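# Two arms place a loose wire fully inside a bin

## Task

Get all of the wire into the bin so no part of it sits higher than the bin's rim; a wire left dangling over the table edge may count as a failure.

## Robot and tools

Robot: two arms, left_arm and right_arm, each with a parallel two-finger gripper and a wrist camera. Fixed cameras are cam_high and cam_low; wrist cameras are cam_left_wrist and cam_right_wrist. Images are 672x504.

Frames. The scene frame has its origin at table-top height, halfway between the two arms' nominal bases. +z is up, +x points out over the table, and left_arm is on the +y side (image left/right does not follow arm names). The left base sits near (-0.021, +0.329, 0) m and the right base near (+0.001, -0.232, +0.020) m. Reported end_effector_position (m) and end_effector_quat_wxyz are in the scene frame. That position is the point between the finger pads, just under 1 cm behind the tips. The fingers point along the gripper's +z and close along its y. Reported poses can be off by a few cm, worst at long reach.

Row layout. Every motion command is a row of 14 numbers, each in [-1, 1]: dx, dy, dz, rx, ry, rz, opening for left_arm, then the same seven for right_arm. All 14 are required even if one arm stays put.
- The first six of each arm are an offset, not a pose. They are measured from that arm's Hand target as it stood when the action or move began, along the Hand target's own axes.
- 1.0 equals 0.6 m or 180 degrees. rx, ry, rz form one rotation vector.
- Because offsets stack across calls, sending the same offset twice moves the arm twice.
- Six zeros re-command the current Hand target.
- Opening is absolute: +1 is fully open (about 87 mm between pads), +0.5 about 69 mm, 0 about 43 mm, -0.5 about 18 mm, -1 closed.
- A 0 in the opening slot is itself a command, so to leave a gripper unchanged, repeat its present value.

execute_actions(actions, cameras). actions is a list of actions. Each action is a table of up to 15 rows, one row per 1/30 s step. If a table has fewer rows, its last row is held for the remaining steps. Every row is counted from the action's start pose, not from the previous row. cameras lists camera names, ["all"] or []. An empty actions list returns the state plus all images, along with the scene number and task. An unknown camera name voids the call.

move(target, speed, blend, opening_speed, blocking, cameras). This drives each gripper in a straight line toward an offset from its Hand target. target is one 14-number row, or a list of up to 15 rows. Every row in the list is an offset from the same starting Hand targets, not from the previous row.
- speed: m/s, 0.002 to 2.9, default 0.25; rotation is capped at twice that in rad/s. Give one value, or one per target.
- blend: corner rounding in m at intermediate targets; 0 means stop at each.
- opening_speed: finger rate per second on the -1..+1 scale, at least 0.2.
- blocking=false: returns after about 0.5 s while the motion continues.
- The whole move is capped at 10 s.
- Paths do not avoid obstacles or the other arm.
- Do not route a gripper near its own arm's base; go around it.
- The result adds a move: line giving the ending (done, off_target, moving, held, fault) and limits (paced = pose clipped, held = steps withheld). An arm counts as done when it rests within 10 mm and 2 degrees of its pose. Neither done nor off_target tells you about contact.

wait(seconds 0..10, cameras) lets time pass while a running move continues. stop(cameras) brakes a running move. zoom_image(camera, region [x0,y0,x1,y1], at most 504x504) enlarges part of the latest image. read_manual gives licence text only. finished_scene(scene) ends the scene permanently; the wire must already be in place and stay there without the robot.

Results. Hand target is the last commanded pose after clipping; the next offsets count from it. A gripper often stops short of it; re-command (even with zeros) or send the missing distance as an offset. grip_measured is finger position on the command scale. To hold an item, command about 0.04 below the reading at first contact for full force, or less below it for a lighter grip. Joint velocities may be summarized as within noise. Joint torques include the arm's own weight. A MOTOR HOT line appears at 75 °C; at 90 °C that arm folds and stops for the scene. Long stretched holds, carrying loads and pushing toward unreachable poses all heat the motors.

Behaviour. The commanded orientation is clipped to within 40 degrees of the measured one at each step. Friction and gravity can leave the gripper low, short or tilted, so check position and tilt after each move. Small moves may fail or go sideways. Thinking time lets the scene run on.

Avoid: dropping the wire from a height, releasing it while it is moving, fast impacts with the table, bin or fixed objects, and hard pushes. An arm blocked by something keeps pushing until you command its target back past the gripper. Never let the grippers, cameras or fingers of the two arms touch or squeeze each other. Do not let the wire fall off the table or hang over its edge, and do not strain a wrist camera cable. Slower, smooth motions reduce impact and effort. The wire may occasionally be nudged by outside disturbances.

Each tool is called after "Emit:" by a JSON object that holds its "op" and its "data".

## Session

Emit:
{"op": "execute_actions", "data": {"actions": []}}

Scene clock: 0.00 s.
left_arm: end_effector_position=(+0.3368, +0.2011, +0.2341) grip_measured=+1.000 end_effector_quat_wxyz=(+0.458, +0.086, +0.843, -0.267) | right_arm: end_effector_position=(+0.2883, -0.1028, +0.2382) grip_measured=+0.986 end_effector_quat_wxyz=(+0.458, -0.128, +0.850, +0.226)
Joint positions: left_arm=[-0.113 1.258 1.082 -0.331 0.453 -0.188 1] | right_arm=[0.225 0.991 0.911 -0.451 -0.337 0.116 0.993]
Joint velocities: within noise
Joint torques (N m): no reading
Heat: left arm: 41 °C; right arm: 42 °C.
Hand target: left_arm +0.3375, +0.2011, +0.2401; +0.465, +0.087, +0.840, -0.267 | right_arm +0.2907, -0.1022, +0.2464; +0.469, -0.130, +0.844, +0.226
Tool commands: left_gripper/opening=+1.0 right_gripper/opening=+1.0

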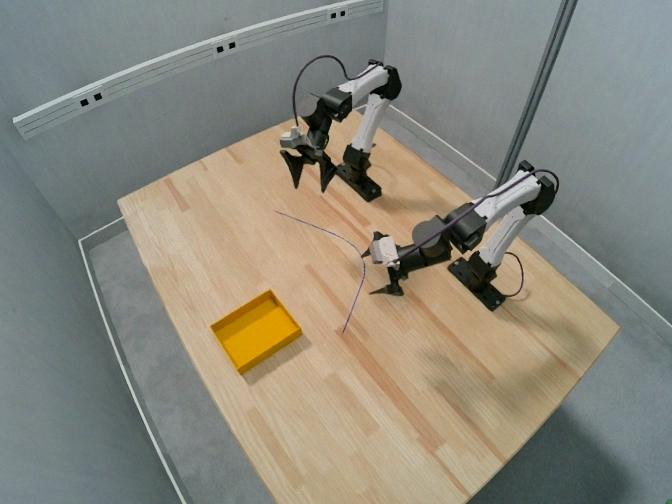

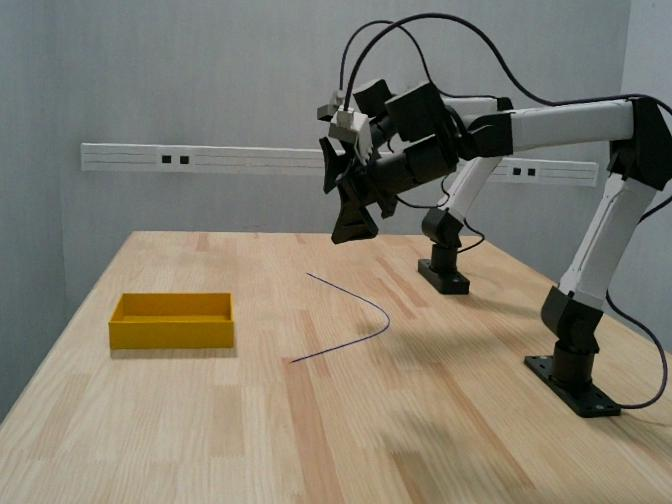

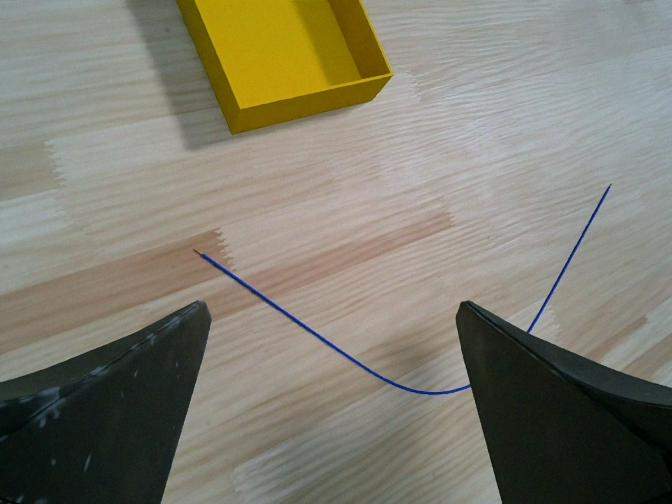

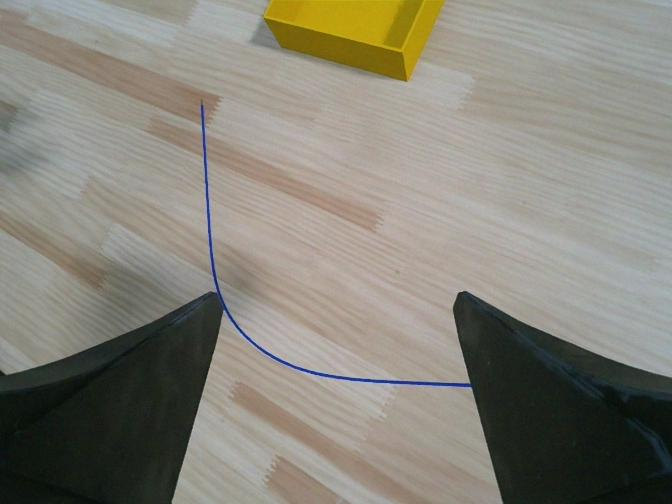

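Emit:
{"op": "move", "data": {"target": [0,0,0,0,0,0,1,0.2238,0.1488,0.0195,-0.1224,0.350,-0.3596,0.0], "cameras": ["all"]}}

Scene clock: 26.70 s.
left_arm: end_effector_position=(+0.3368, +0.2011, +0.2341) grip_measured=+1.000 end_effector_quat_wxyz=(+0.458, +0.086, +0.843, -0.267) | right_arm: end_effector_position=(+0.1859, -0.0233, +0.1445) grip_measured=+0.000 end_effector_quat_wxyz=(+0.006, +0.702, -0.712, -0.003)
Joint positions: left_arm=[-0.113 1.258 1.082 -0.331 0.453 -0.188 1] | right_arm=[0.93 1.73 1.489 -1.341 -0.009 -0.629 0.5]
Joint torques (N m): left_arm=[-0.54 -5.14 8.7 1.42 0.11 -0.04] | right_arm=[0.25 -6.52 7.82 0.31 0.14 -0.18]
Heat: left arm: 42 °C; right arm: 43 °C.
Hand target: left_arm +0.3375, +0.2011, +0.2401; +0.465, +0.087, +0.840, -0.267 | right_arm +0.1901, -0.0201, +0.1501; +0.000, +0.707, -0.707, +0.000
Off the commanded pose: left_arm 0.006 m, 1 deg | right_arm 0.008 m, 1 deg.
move: done
camera_calibration:
cam_right_wrist: T_world_to_cam=[[0.999091, -0.0305949, -0.0296678, -0.180782], [0.00411664, -0.623607, 0.781727, -0.109659], [-0.042418, -0.781139, -0.622914, 0.222272], [0, 0, 0, 1]] pos_world=[0.190497, 0.0997104, 0.218817]

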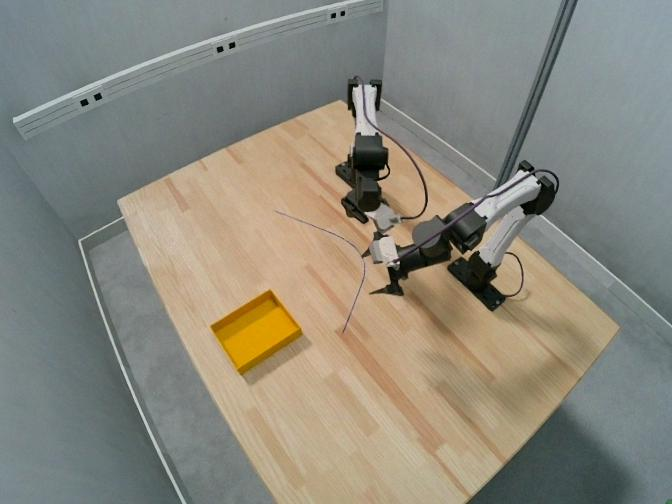

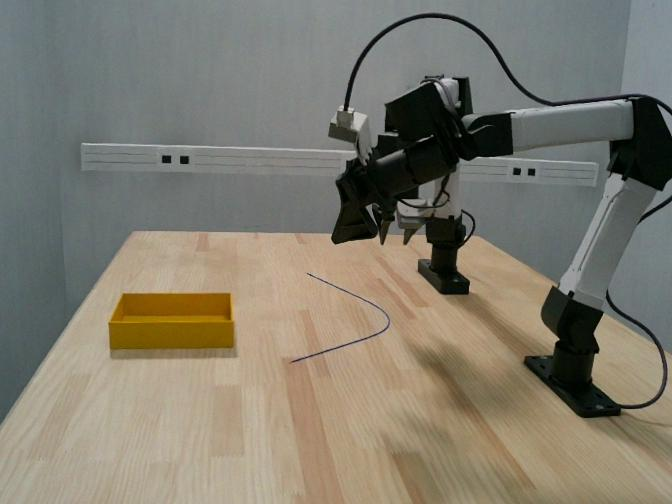

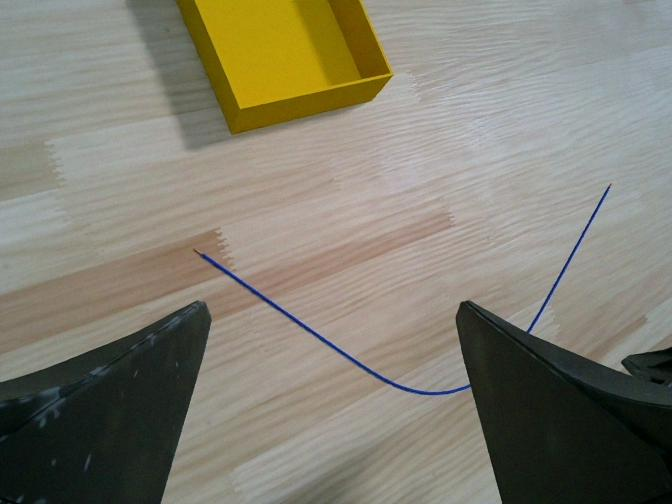

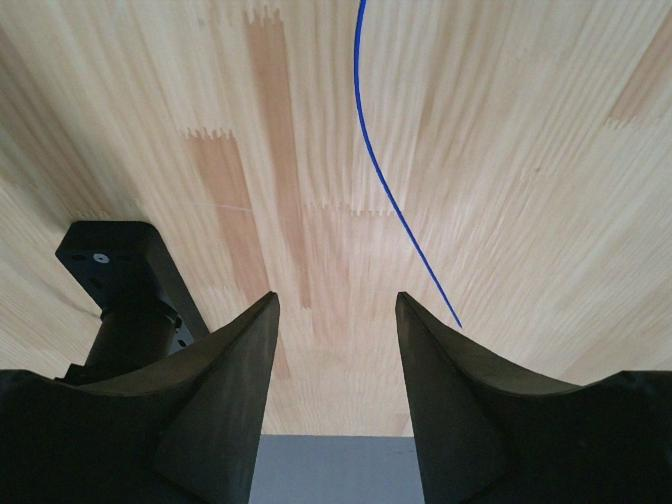

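Emit:
{"op": "move", "data": {"target": [0,0,0,0,0,0,1,-0.004,-0.0117,0.2167,0,0,0,0.0], "cameras": ["cam_right_wrist"]}}

Emit:
{"op": "move", "data": {"target": [0,0,0,0,0,0,1,0,0,0.02,0,0,0,0.0], "speed": 0.04, "cameras": ["cam_low","cam_right_wrist"]}}

Scene clock: 33.50 s.
left_arm: end_effector_position=(+0.3368, +0.2011, +0.2341) grip_measured=+1.000 end_effector_quat_wxyz=(+0.458, +0.086, +0.843, -0.267) | right_arm: end_effector_position=(+0.1932, -0.0174, +0.0233) grip_measured=+0.000 end_effector_quat_wxyz=(+0.004, +0.704, -0.710, -0.003)
Joint positions: left_arm=[-0.113 1.258 1.082 -0.331 0.453 -0.188 1] | right_arm=[0.925 1.866 1.159 -0.872 -0.007 -0.642 0.5]
Joint torques (N m): left_arm=[-0.54 -5.15 8.7 1.42 0.11 -0.03] | right_arm=[-0.72 -7.28 4.27 0.55 0.14 -0.24]
Heat: left arm: 42 °C; right arm: 42 °C.
Hand target: left_arm +0.3375, +0.2011, +0.2401; +0.465, +0.087, +0.840, -0.267 | right_arm +0.1972, -0.0176, +0.0201; +0.000, +0.707, -0.707, +0.000
Off the commanded pose: left_arm 0.006 m, 1 deg | right_arm 0.005 m, 1 deg.
move: done
camera_calibration:
cam_right_wrist: T_world_to_cam=[[0.999409, -0.022877, -0.0256597, -0.191578], [0.00571726, -0.625416, 0.780271, -0.0114549], [-0.0338983, -0.779956, -0.624915, 0.150082], [0, 0, 0, 1]] pos_world=[0.196617, 0.10551, 0.0978105]
Images, in order (width x height): cam_right_wrist 672x504.

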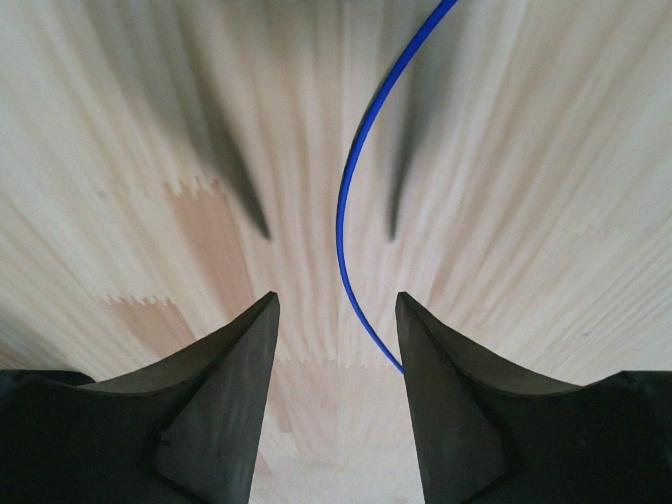

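Scene clock: 34.50 s.
left_arm: end_effector_position=(+0.3368, +0.2011, +0.2341) grip_measured=+1.000 end_effector_quat_wxyz=(+0.458, +0.086, +0.843, -0.267) | right_arm: end_effector_position=(+0.1938, -0.0167, +0.0123) grip_measured=+0.000 end_effector_quat_wxyz=(+0.002, +0.704, -0.710, -0.003)
Joint positions: left_arm=[-0.113 1.258 1.082 -0.331 0.453 -0.188 1] | right_arm=[0.925 1.885 1.137 -0.826 -0.007 -0.642 0.5]
Joint torques (N m): left_arm=[-0.54 -5.14 8.7 1.42 0.11 -0.03] | right_arm=[-0.57 -7.12 4.08 0.59 0.1 -0.18]
Heat: left arm: 42 °C; right arm: 42 °C.
Hand target: left_arm +0.3375, +0.2011, +0.2401; +0.465, +0.087, +0.840, -0.267 | right_arm +0.1972, -0.0176, +0.0081; +0.000, +0.707, -0.707, +0.000
Off the commanded pose: left_arm 0.006 m, 1 deg | right_arm 0.005 m, 1 deg.
move: done
camera_calibration:
cam_right_wrist: T_world_to_cam=[[0.999463, -0.0228658, -0.0234524, -0.192447], [0.00390089, -0.627813, 0.778355, -0.00214991], [-0.0325214, -0.778028, -0.627387, 0.143521], [0, 0, 0, 1]] pos_world=[0.197019, 0.105913, 0.0872031]
Images, in order (width x height): cam_low 672x504, cam_right_wrist 672x504.

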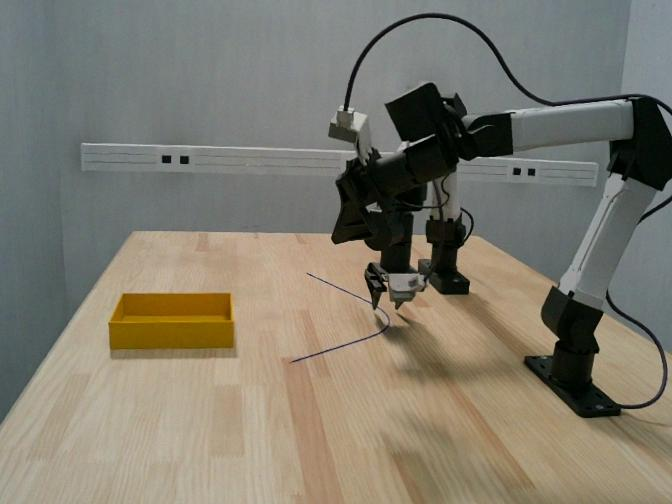

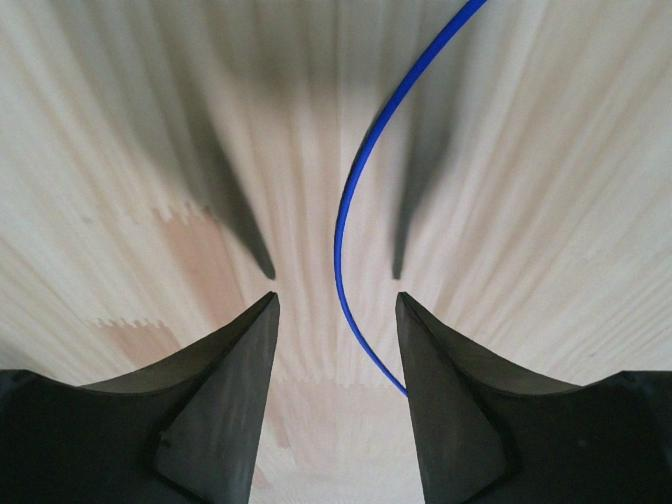

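Emit:
{"op": "move", "data": {"target": [[0,0,0,0,0,0,1,0,0,0.006,0,0,0,0.0],[0,0,0,0,0,0,1,0,0,0.006,0,0,0,-1]], "speed": 0.04, "opening_speed": 0.8, "cameras": ["cam_right_wrist"]}}

Emit:
{"op": "move", "data": {"target": [0,0,0,0,0,0,1,0,0,-0.15,0,0,0,-1], "speed": 0.1, "cameras": ["cam_high","cam_low","cam_right_wrist","cam_left_wrist"]}}

Scene clock: 38.77 s.
left_arm: end_effector_position=(+0.3368, +0.2011, +0.2341) grip_measured=+1.000 end_effector_quat_wxyz=(+0.458, +0.086, +0.843, -0.267) | right_arm: end_effector_position=(+0.1939, -0.0166, +0.0085) grip_measured=-1.000 end_effector_quat_wxyz=(+0.002, +0.704, -0.710, -0.003)
Joint positions: left_arm=[-0.113 1.258 1.082 -0.331 0.453 -0.188 1] | right_arm=[0.925 1.892 1.13 -0.811 -0.007 -0.642 0]
Joint torques (N m): left_arm=[-0.54 -5.14 8.7 1.42 0.11 -0.04] | right_arm=[-0.57 -7.21 4.11 0.58 0.15 -0.21]
Heat: left arm: 42 °C; right arm: 41 °C.
Hand target: left_arm +0.3375, +0.2011, +0.2401; +0.465, +0.087, +0.840, -0.267 | right_arm +0.1972, -0.0176, +0.0044; +0.000, +0.707, -0.707, +0.000
Off the commanded pose: left_arm 0.006 m, 1 deg | right_arm 0.005 m, 1 deg.
move: done
camera_calibration:
cam_right_wrist: T_world_to_cam=[[0.999471, -0.0228319, -0.0231764, -0.19256], [0.00370037, -0.627978, 0.778222, 0.000861412], [-0.0323226, -0.777896, -0.627561, 0.141238], [0, 0, 0, 1]] pos_world=[0.19702, 0.106013, 0.0835025]
Images, in order (width x height): cam_right_wrist 672x504.

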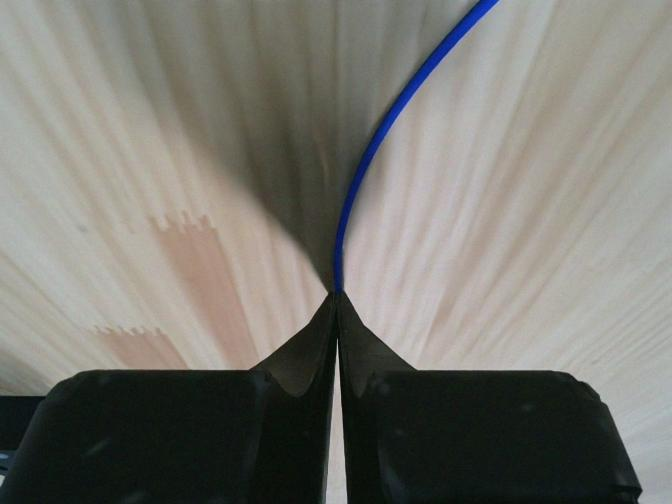

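Scene clock: 40.43 s.
left_arm: end_effector_position=(+0.3368, +0.2011, +0.2341) grip_measured=+1.000 end_effector_quat_wxyz=(+0.458, +0.086, +0.843, -0.267) | right_arm: end_effector_position=(+0.1902, -0.0215, +0.0806) grip_measured=-1.000 end_effector_quat_wxyz=(+0.022, +0.704, -0.710, +0.000)
Joint positions: left_arm=[-0.113 1.258 1.082 -0.331 0.453 -0.188 1] | right_arm=[0.925 1.805 1.318 -1.127 -0.006 -0.642 0]
Joint torques (N m): left_arm=[-0.53 -5.14 8.7 1.42 0.11 -0.03] | right_arm=[-0.57 -10.22 7.69 0.24 0.11 -0.23]
Heat: left arm: 42 °C; right arm: 41 °C.
Hand target: left_arm +0.3375, +0.2011, +0.2401; +0.465, +0.087, +0.840, -0.267 | right_arm +0.1972, -0.0177, +0.0945; +0.000, +0.707, -0.707, +0.000
Off the commanded pose: left_arm 0.006 m, 1 deg | right_arm 0.016 m, 3 deg.
move: off_target (right_arm)
camera_calibration:
cam_right_wrist: T_world_to_cam=[[0.99864, -0.023918, -0.0463262, -0.185336], [0.0225683, -0.602684, 0.797661, -0.0629435], [-0.0469986, -0.797622, -0.601324, 0.182861], [0, 0, 0, 1]] pos_world=[0.195099, 0.103486, 0.15158]

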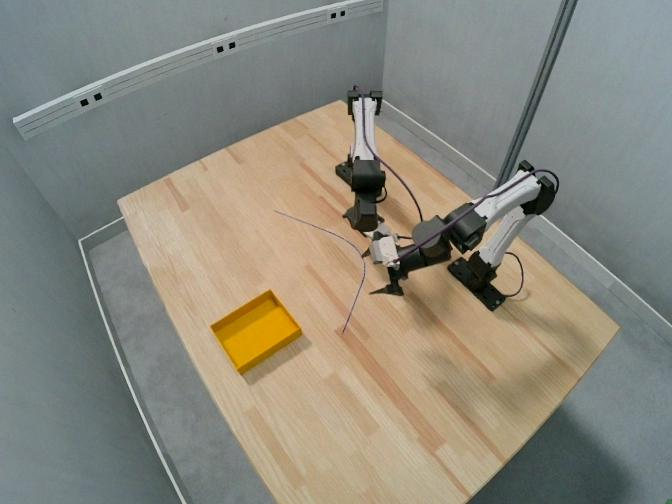

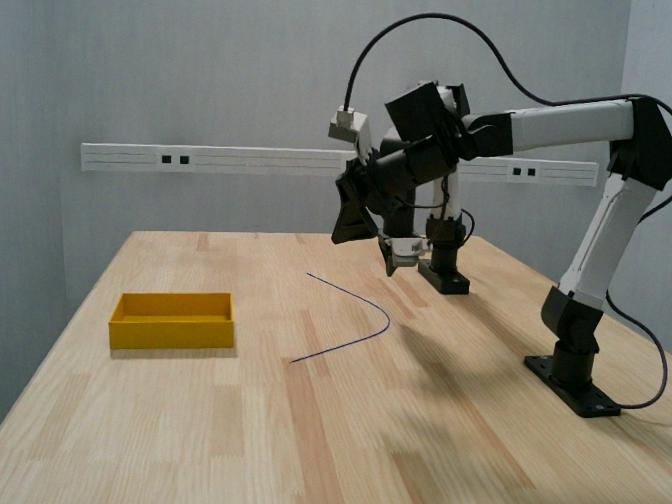

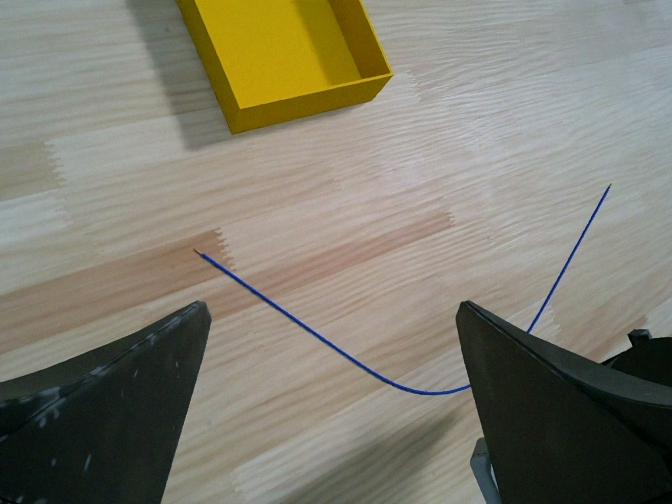

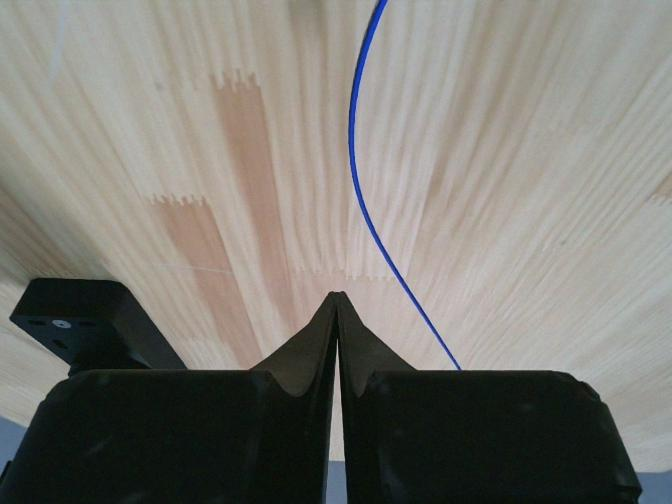

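Emit:
{"op": "move", "data": {"target": [[0,0,0,0,0,0,1,0,0,0.13,0,0,0,-0.3],[0,0,0,0,0,0,1,0,0,0.158,0,0,0,-0.3]], "speed": [0.15,0.03], "cameras": ["cam_right_wrist"]}}

Scene clock: 44.17 s.
left_arm: end_effector_position=(+0.3368, +0.2011, +0.2341) grip_measured=+1.000 end_effector_quat_wxyz=(+0.458, +0.086, +0.843, -0.267) | right_arm: end_effector_position=(+0.1932, -0.0184, +0.0052) grip_measured=-0.300 end_effector_quat_wxyz=(+0.006, +0.704, -0.710, -0.001)
Joint positions: left_arm=[-0.113 1.258 1.082 -0.331 0.453 -0.188 1] | right_arm=[0.925 1.9 1.123 -0.805 -0.004 -0.642 0.35]
Joint torques (N m): left_arm=[-0.54 -5.15 8.7 1.42 0.11 -0.04] | right_arm=[-0.51 -6.94 4.04 0.66 0.11 -0.23]
Heat: left arm: 42 °C; right arm: 41 °C.
Hand target: left_arm +0.3375, +0.2011, +0.2401; +0.465, +0.087, +0.840, -0.267 | right_arm +0.1972, -0.0176, -0.0003; +0.000, +0.707, -0.707, +0.000
Off the commanded pose: left_arm 0.006 m, 1 deg | right_arm 0.007 m, 1 deg.
move: done
camera_calibration:
cam_right_wrist: T_world_to_cam=[[0.999417, -0.0230289, -0.0251973, -0.191993], [0.00541747, -0.621795, 0.783162, 0.0020608], [-0.0337029, -0.782842, -0.621307, 0.13789], [0, 0, 0, 1]] pos_world=[0.196518, 0.104806, 0.0792205]
Images, in order (width x height): cam_right_wrist 672x504.

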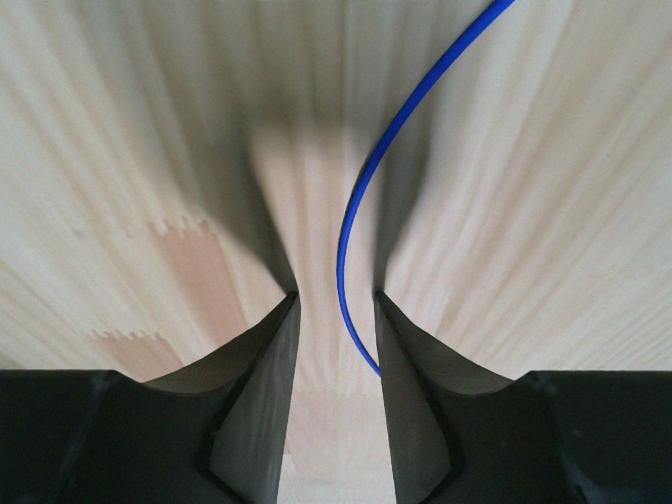

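Emit:
{"op": "move", "data": {"target": [0,0,0,0,0,0,1,0,0,0.001,0,0,0,-1], "opening_speed": 0.8, "cameras": ["cam_right_wrist"]}}

Emit:
{"op": "move", "data": {"target": [0,0,0,0,0,0,1,0,0,-0.2,0,0,0,-1], "speed": 0.1, "cameras": ["cam_high","cam_low","cam_right_wrist","cam_left_wrist"]}}

Scene clock: 47.20 s.
left_arm: end_effector_position=(+0.3368, +0.2011, +0.2341) grip_measured=+1.000 end_effector_quat_wxyz=(+0.458, +0.086, +0.843, -0.267) | right_arm: end_effector_position=(+0.1940, -0.0177, +0.0051) grip_measured=-0.976 end_effector_quat_wxyz=(+0.003, +0.705, -0.710, -0.001)
Joint positions: left_arm=[-0.113 1.258 1.082 -0.331 0.453 -0.188 1] | right_arm=[0.925 1.9 1.123 -0.801 -0.002 -0.642 0.012]
Joint torques (N m): left_arm=[-0.54 -5.14 8.7 1.43 0.11 -0.04] | right_arm=[-0.47 -6.86 3.99 0.71 0.08 -0.22]
Heat: left arm: 42 °C; right arm: 40 °C.
Hand target: left_arm +0.3375, +0.2011, +0.2401; +0.465, +0.087, +0.840, -0.267 | right_arm +0.1972, -0.0176, -0.0009; -0.001, +0.707, -0.707, +0.000
Off the commanded pose: left_arm 0.006 m, 1 deg | right_arm 0.007 m, 1 deg.
move: done
camera_calibration:
cam_right_wrist: T_world_to_cam=[[0.999514, -0.0225225, -0.0215305, -0.192845], [0.00278387, -0.623693, 0.781664, 0.0030563], [-0.0310334, -0.781345, -0.623328, 0.137897], [0, 0, 0, 1]] pos_world=[0.197022, 0.105308, 0.0794141]
Images, in order (width x height): cam_right_wrist 672x504.

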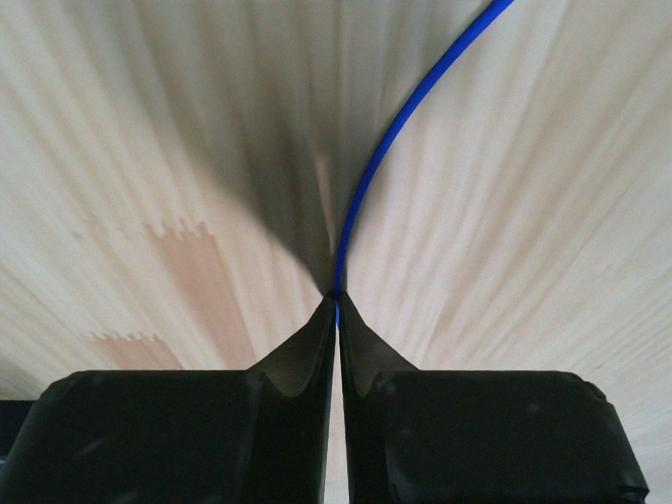

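Scene clock: 49.17 s.
left_arm: end_effector_position=(+0.3368, +0.2011, +0.2341) grip_measured=+1.000 end_effector_quat_wxyz=(+0.458, +0.086, +0.843, -0.267) | right_arm: end_effector_position=(+0.1916, -0.0210, +0.1050) grip_measured=-0.976 end_effector_quat_wxyz=(+0.021, +0.704, -0.709, +0.002)
Joint positions: left_arm=[-0.113 1.258 1.082 -0.331 0.453 -0.188 1] | right_arm=[0.925 1.791 1.399 -1.222 -0.002 -0.642 0.012]
Joint torques (N m): left_arm=[-0.53 -5.14 8.7 1.42 0.11 -0.03] | right_arm=[-0.5 -10.15 7.65 0.19 0.09 -0.2]
Heat: left arm: 42 °C; right arm: 40 °C.
Hand target: left_arm +0.3375, +0.2011, +0.2401; +0.465, +0.087, +0.840, -0.267 | right_arm +0.1972, -0.0178, +0.1190; +0.000, +0.707, -0.707, +0.000
Off the commanded pose: left_arm 0.006 m, 1 deg | right_arm 0.015 m, 3 deg.
move: off_target (right_arm)
camera_calibration:
cam_right_wrist: T_world_to_cam=[[0.998812, -0.0235054, -0.0426956, -0.186024], [0.0200388, -0.600496, 0.799377, -0.0817287], [-0.0444282, -0.799282, -0.599311, 0.197219], [0, 0, 0, 1]] pos_world=[0.196203, 0.104183, 0.175585]

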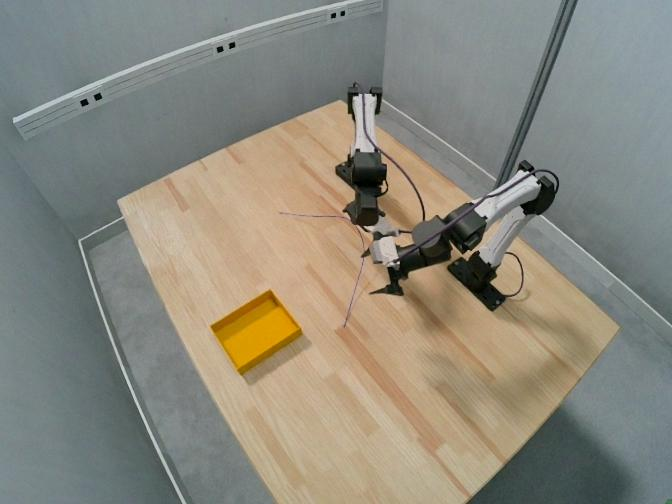

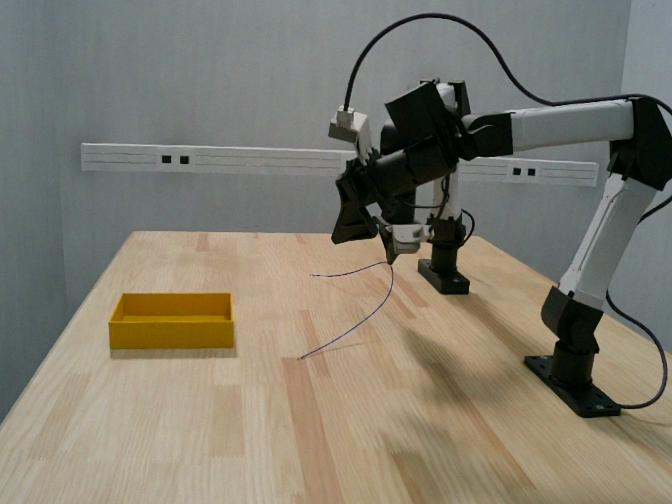

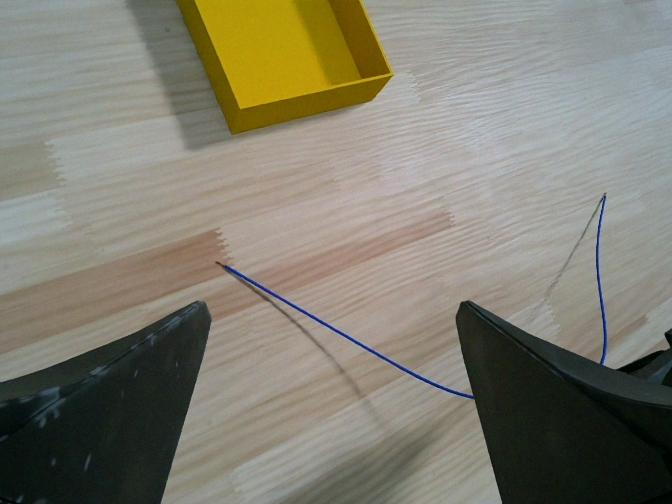

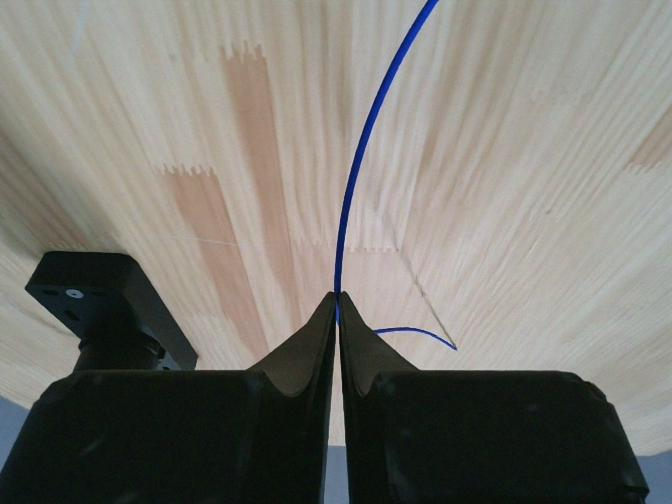

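Emit:
{"op": "move", "data": {"target": [0,0,0,0,0,0,1,0,0,-0.45,0,0,0,-1], "speed": 0.15, "cameras": ["cam_high","cam_low","cam_left_wrist"]}}

Scene clock: 52.67 s.
left_arm: end_effector_position=(+0.3368, +0.2011, +0.2341) grip_measured=+1.000 end_effector_quat_wxyz=(+0.458, +0.086, +0.843, -0.267) | right_arm: end_effector_position=(+0.1979, -0.0158, +0.3805) grip_measured=-0.976 end_effector_quat_wxyz=(-0.329, +0.673, -0.661, -0.023)
Joint positions: left_arm=[-0.113 1.258 1.082 -0.331 0.453 -0.188 1] | right_arm=[0.955 1.516 2.179 -1.563 0.055 -0.657 0.012]
Joint torques (N m): left_arm=[-0.53 -5.14 8.7 1.42 0.11 -0.04] | right_arm=[0.47 -4.89 5.96 1.49 0.19 -0.19]
Heat: left arm: 42 °C; right arm: 40 °C.
Hand target: left_arm +0.3375, +0.2011, +0.2401; +0.465, +0.087, +0.840, -0.267 | right_arm +0.1970, -0.0179, +0.3891; -0.001, +0.707, -0.707, +0.000
Off the commanded pose: left_arm 0.006 m, 1 deg | right_arm 0.009 m, 39 deg.
joint sent to its limit (right arm) — joint 4 (wrist pitch), lower limit. The joint targets are off in orientation, not in position.
move: off_target (right_arm)
Images, in order (width x height): cam_high 672x504, cam_low 672x504, cam_left_wrist 672x504.

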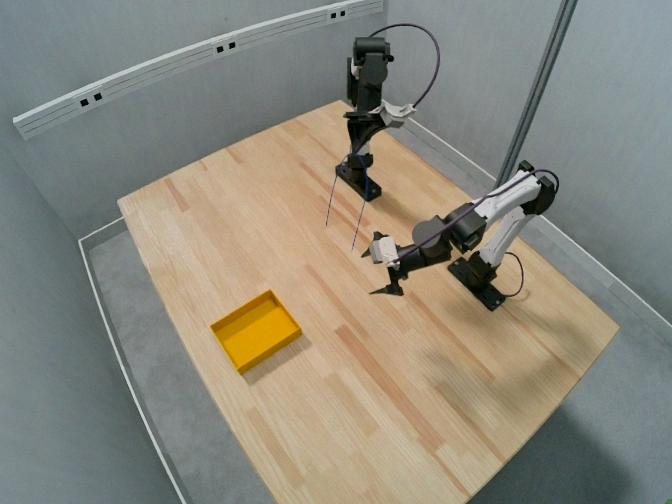

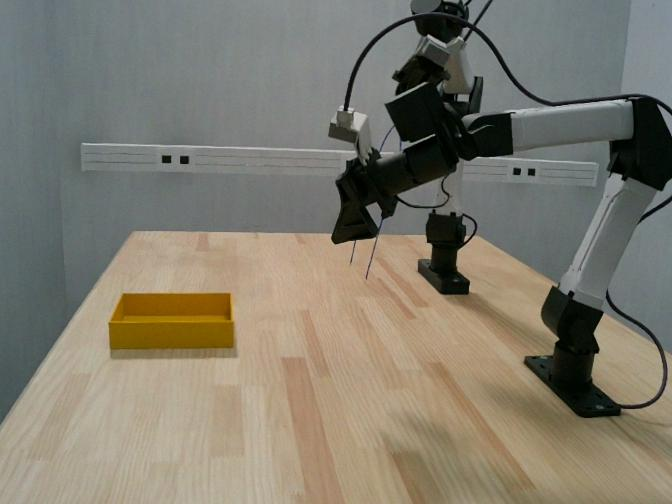

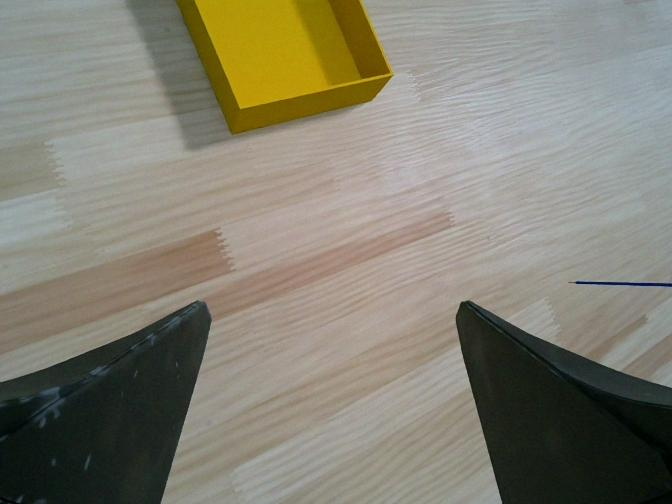

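Emit:
{"op": "move", "data": {"target": [[0,0,0,0,0,0,1,0,-0.25,0,0,0,0,-1],[0,0,0,0,0,0,1,0,-0.2,0.4,0,0,0,-1],[0,0,0,0,0,0,1,0,0,0.625,0,0,0,-1]], "speed": 0.12, "blend": 0.03, "cameras": ["cam_high","cam_low","cam_right_wrist","cam_left_wrist"]}}

Scene clock: 119.73 s.
left_arm: end_effector_position=(+0.3368, +0.2017, +0.2335) grip_measured=+1.000 end_effector_quat_wxyz=(+0.458, +0.085, +0.844, -0.266) | right_arm: end_effector_position=(+0.1956, -0.0233, +0.0075) grip_measured=-0.976 end_effector_quat_wxyz=(+0.022, +0.711, -0.703, +0.005)
Joint positions: left_arm=[-0.113 1.258 1.082 -0.333 0.449 -0.188 1] | right_arm=[0.916 1.917 1.15 -0.85 0.004 -0.669 0.012]
Joint torques (N m): left_arm=[-0.55 -5.15 8.7 1.45 0.14 -0.04] | right_arm=[0.28 -11.34 4.08 0.51 0.02 0.06]
Heat: left arm: 43 °C; right arm: 40 °C.
Hand target: left_arm +0.3375, +0.2010, +0.2401; +0.465, +0.087, +0.840, -0.267 | right_arm +0.1971, -0.0177, +0.0140; +0.000, +0.707, -0.707, +0.000
Off the commanded pose: left_arm 0.007 m, 1 deg | right_arm 0.009 m, 3 deg.
move: off_target (right_arm)
camera_calibration:
cam_left_wrist: T_world_to_cam=[[-0.391588, -0.845317, 0.363452, 0.215544], [-0.919339, 0.342945, -0.192886, 0.30644], [0.0384054, -0.409667, -0.911426, 0.428705], [0, 0, 0, 1]] pos_world=[0.349662, 0.252738, 0.371501]
cam_right_wrist: T_world_to_cam=[[0.999188, -0.00593224, -0.0398555, -0.19389], [0.0284549, -0.596446, 0.802148, -0.00684708], [-0.0285302, -0.802631, -0.595793, 0.133821], [0, 0, 0, 1]] pos_world=[0.197745, 0.102175, 0.0774944]

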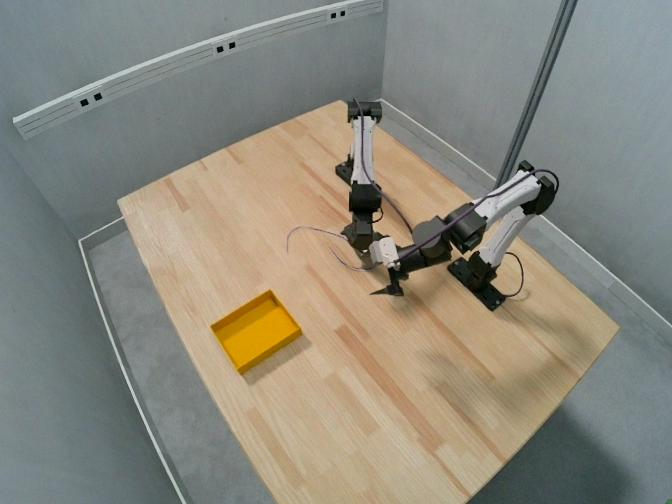

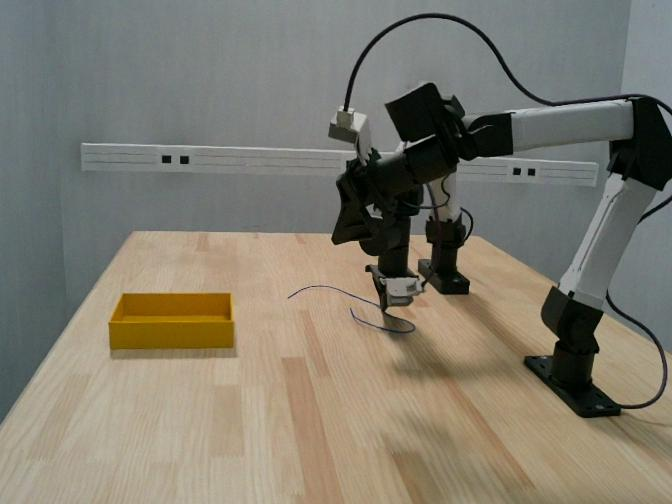

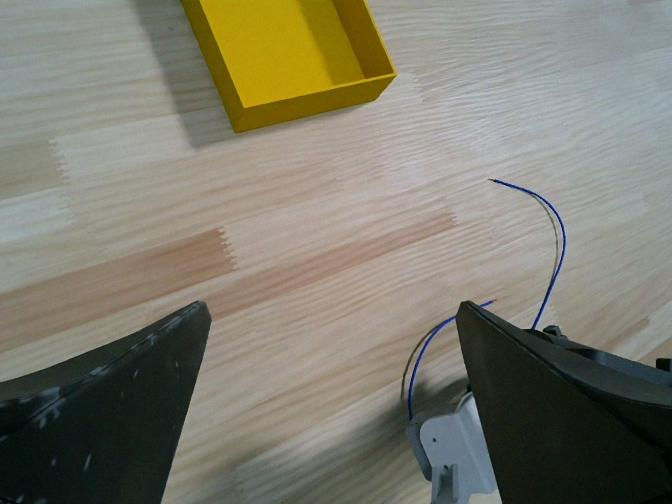

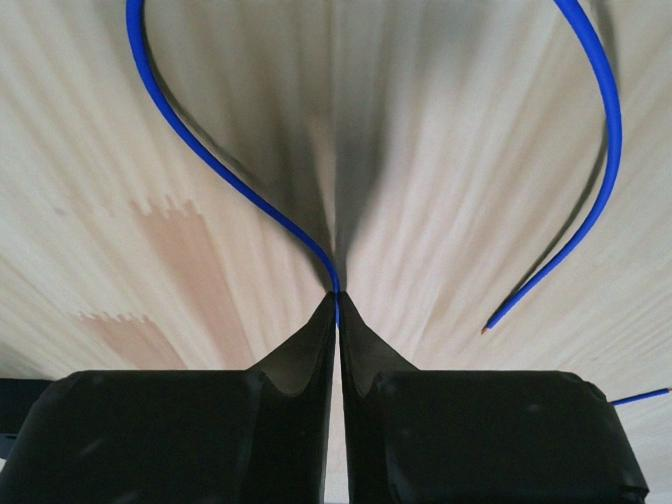

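Emit:
{"op": "move", "data": {"target": [[0.012,0.248,-0.238,0,0,0,1,0,-0.083,-0.393,0,0,0,-1],[0.012,0.248,-0.238,0,0,0,1,-0.03,-0.255,-0.677,0.2449,-0.0611,-0.1473,-1],[0.012,0.248,-0.238,0,0,0,1,-0.138,-0.605,-0.70,0.2449,-0.0611,-0.1473,-1]], "speed": 0.15, "blend": 0.03, "cameras": ["cam_high","cam_low","cam_right_wrist","cam_left_wrist"]}}

Scene clock: 138.83 s.
left_arm: end_effector_position=(+0.2851, +0.3985, +0.2326) grip_measured=+1.000 end_effector_quat_wxyz=(+0.458, +0.080, +0.843, -0.271) | right_arm: end_effector_position=(+0.5563, +0.0628, +0.4229) grip_measured=-0.976 end_effector_quat_wxyz=(-0.506, +0.709, -0.380, +0.311)
Joint positions: left_arm=[0.7 1.412 1.309 -0.994 1.061 0.6 1] | right_arm=[0.567 2.34 2.843 -0.803 0.034 -1.619 0.012]
Joint torques (N m): left_arm=[-0.16 -4.49 9.7 0.65 0.53 0.1] | right_arm=[-0.32 -10.73 7.19 2.35 -0.01 -0.13]
Heat: left arm: 45 °C; right arm: 40 °C.
Hand target: left_arm +0.2875, +0.4013, +0.2400; +0.464, +0.087, +0.840, -0.267 | right_arm +0.5601, +0.0650, +0.4341; -0.328, +0.792, -0.476, +0.197
Off the commanded pose: left_arm 0.008 m, 1 deg | right_arm 0.012 m, 28 deg.
elbow stopped short (right arm): the move would have taken joint 3 (elbow) straighter than the controller allows.
move: off_target (right_arm)
camera_calibration:
cam_left_wrist: T_world_to_cam=[[-0.388172, -0.841628, 0.37548, 0.356712], [-0.920828, 0.337663, -0.19509, 0.194317], [0.0374069, -0.421481, -0.906066, 0.51423], [0, 0, 0, 1]] pos_world=[0.298162, 0.451343, 0.369897]
cam_right_wrist: T_world_to_cam=[[0.245514, 0.192688, 0.950049, -0.549104], [-0.318414, -0.909638, 0.266778, 0.140145], [0.915606, -0.368007, -0.161974, -0.275204], [0, 0, 0, 1]] pos_world=[0.431416, 0.13201, 0.439712]

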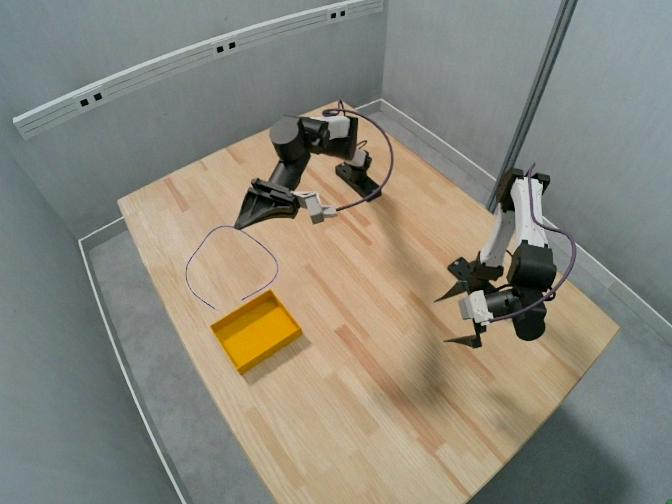

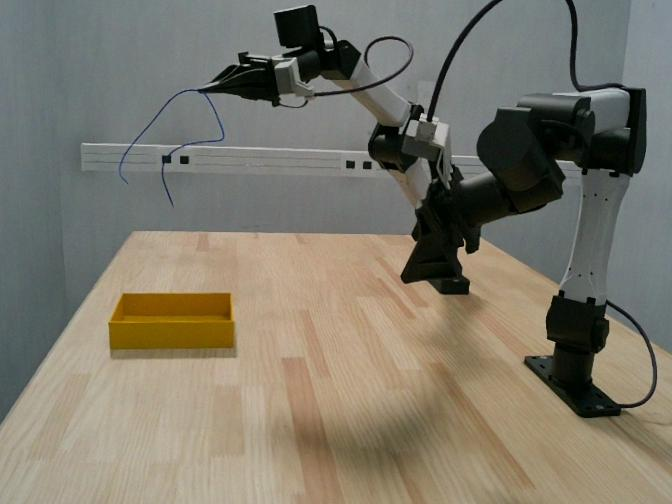

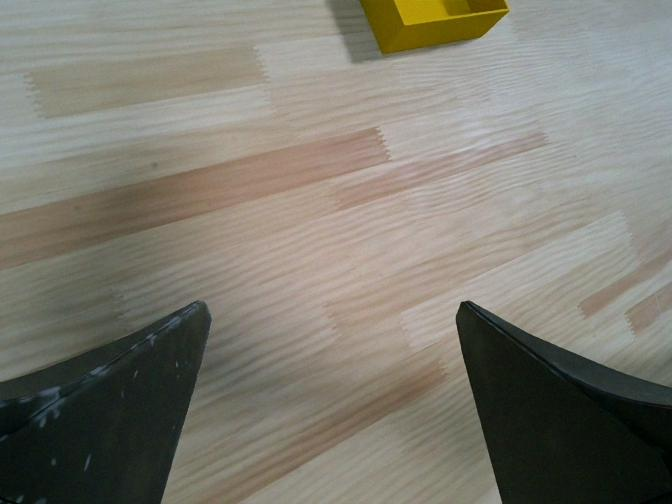

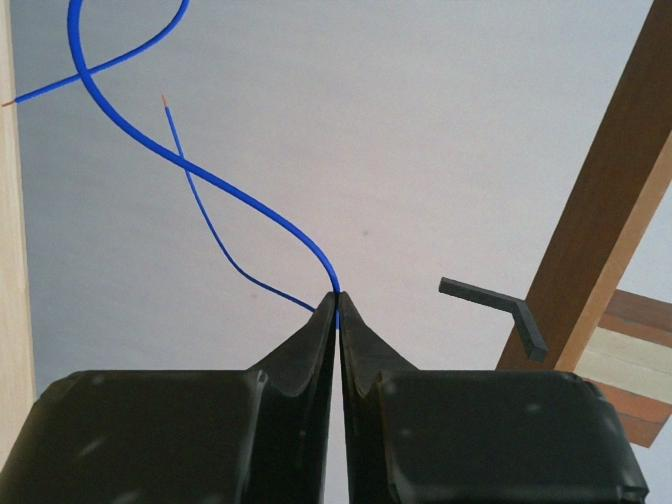

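Emit:
{"op": "move", "data": {"target": [0,0,0,0,0,0,1,0,0.27,0.27,0,0,0,-1], "speed": 0.12, "cameras": ["cam_high","cam_low","cam_right_wrist","cam_left_wrist"]}}

Scene clock: 146.27 s.
left_arm: end_effector_position=(+0.2851, +0.3985, +0.2326) grip_measured=+1.000 end_effector_quat_wxyz=(+0.458, +0.080, +0.843, -0.271) | right_arm: end_effector_position=(+0.5594, +0.0616, +0.1971) grip_measured=-0.976 end_effector_quat_wxyz=(-0.320, +0.798, -0.473, +0.194)
Joint positions: left_arm=[0.7 1.412 1.309 -0.994 1.061 0.6 1] | right_arm=[0.567 2.4 2.42 -0.824 0.049 -1.529 0.012]
Joint torques (N m): left_arm=[-0.17 -4.49 9.7 0.65 0.53 0.1] | right_arm=[0.58 -12.42 8.53 1.56 0.15 0.11]
Heat: left arm: 46 °C; right arm: 41 °C.
Hand target: left_arm +0.2875, +0.4013, +0.2400; +0.464, +0.087, +0.840, -0.267 | right_arm +0.5601, +0.0652, +0.2050; -0.328, +0.792, -0.476, +0.197
Off the commanded pose: left_arm 0.008 m, 1 deg | right_arm 0.009 m, 1 deg.
move: done
camera_calibration:
cam_left_wrist: T_world_to_cam=[[-0.388172, -0.841628, 0.37548, 0.356712], [-0.920828, 0.337663, -0.19509, 0.194317], [0.0374069, -0.421481, -0.906066, 0.51423], [0, 0, 0, 1]] pos_world=[0.298162, 0.451343, 0.369897]
cam_right_wrist: T_world_to_cam=[[0.646859, 0.339395, 0.682924, -0.516045], [-0.175647, -0.805127, 0.566497, 0.0548193], [0.742107, -0.486397, -0.46119, -0.151725], [0, 0, 0, 1]] pos_world=[0.456033, 0.145481, 0.25139]

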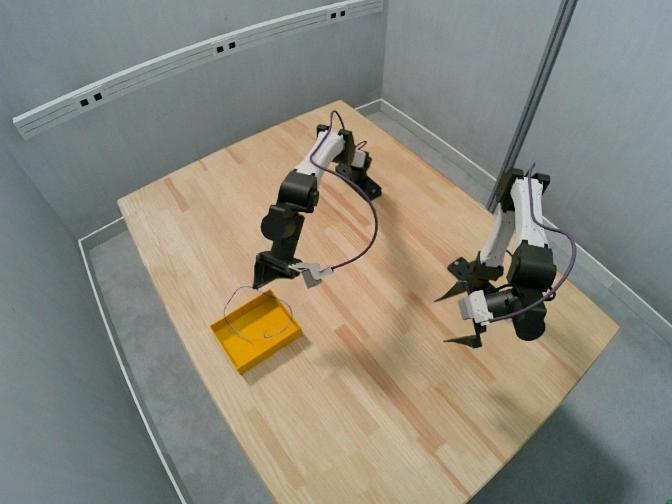

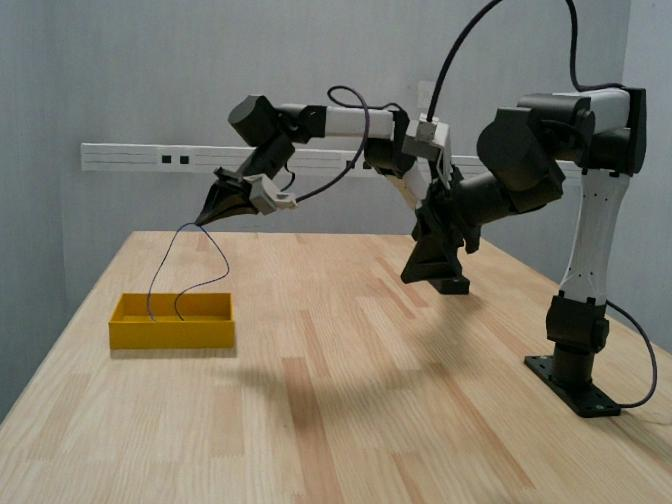

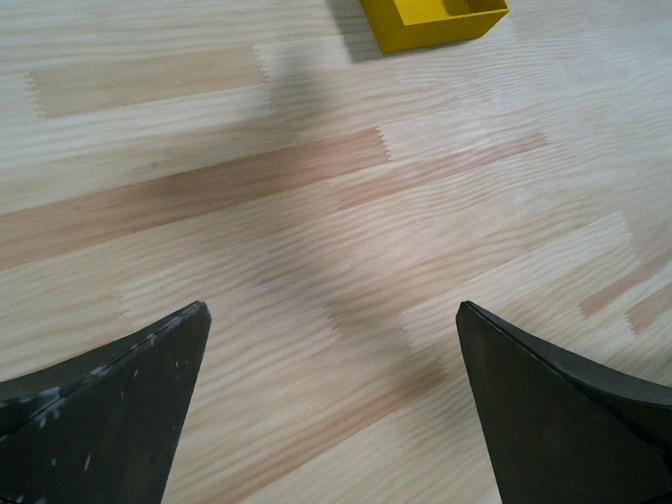

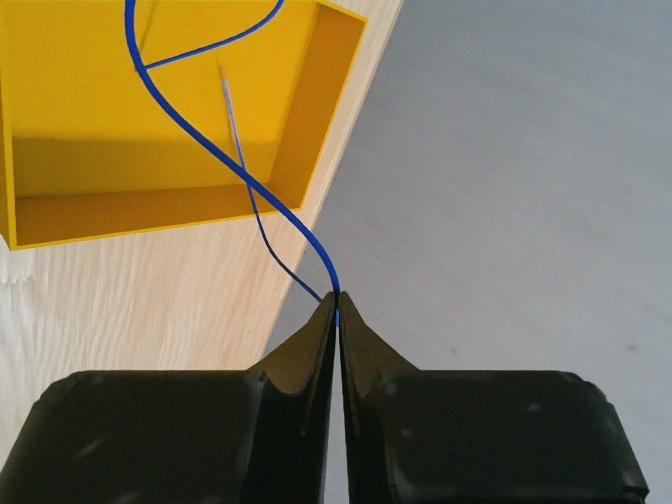

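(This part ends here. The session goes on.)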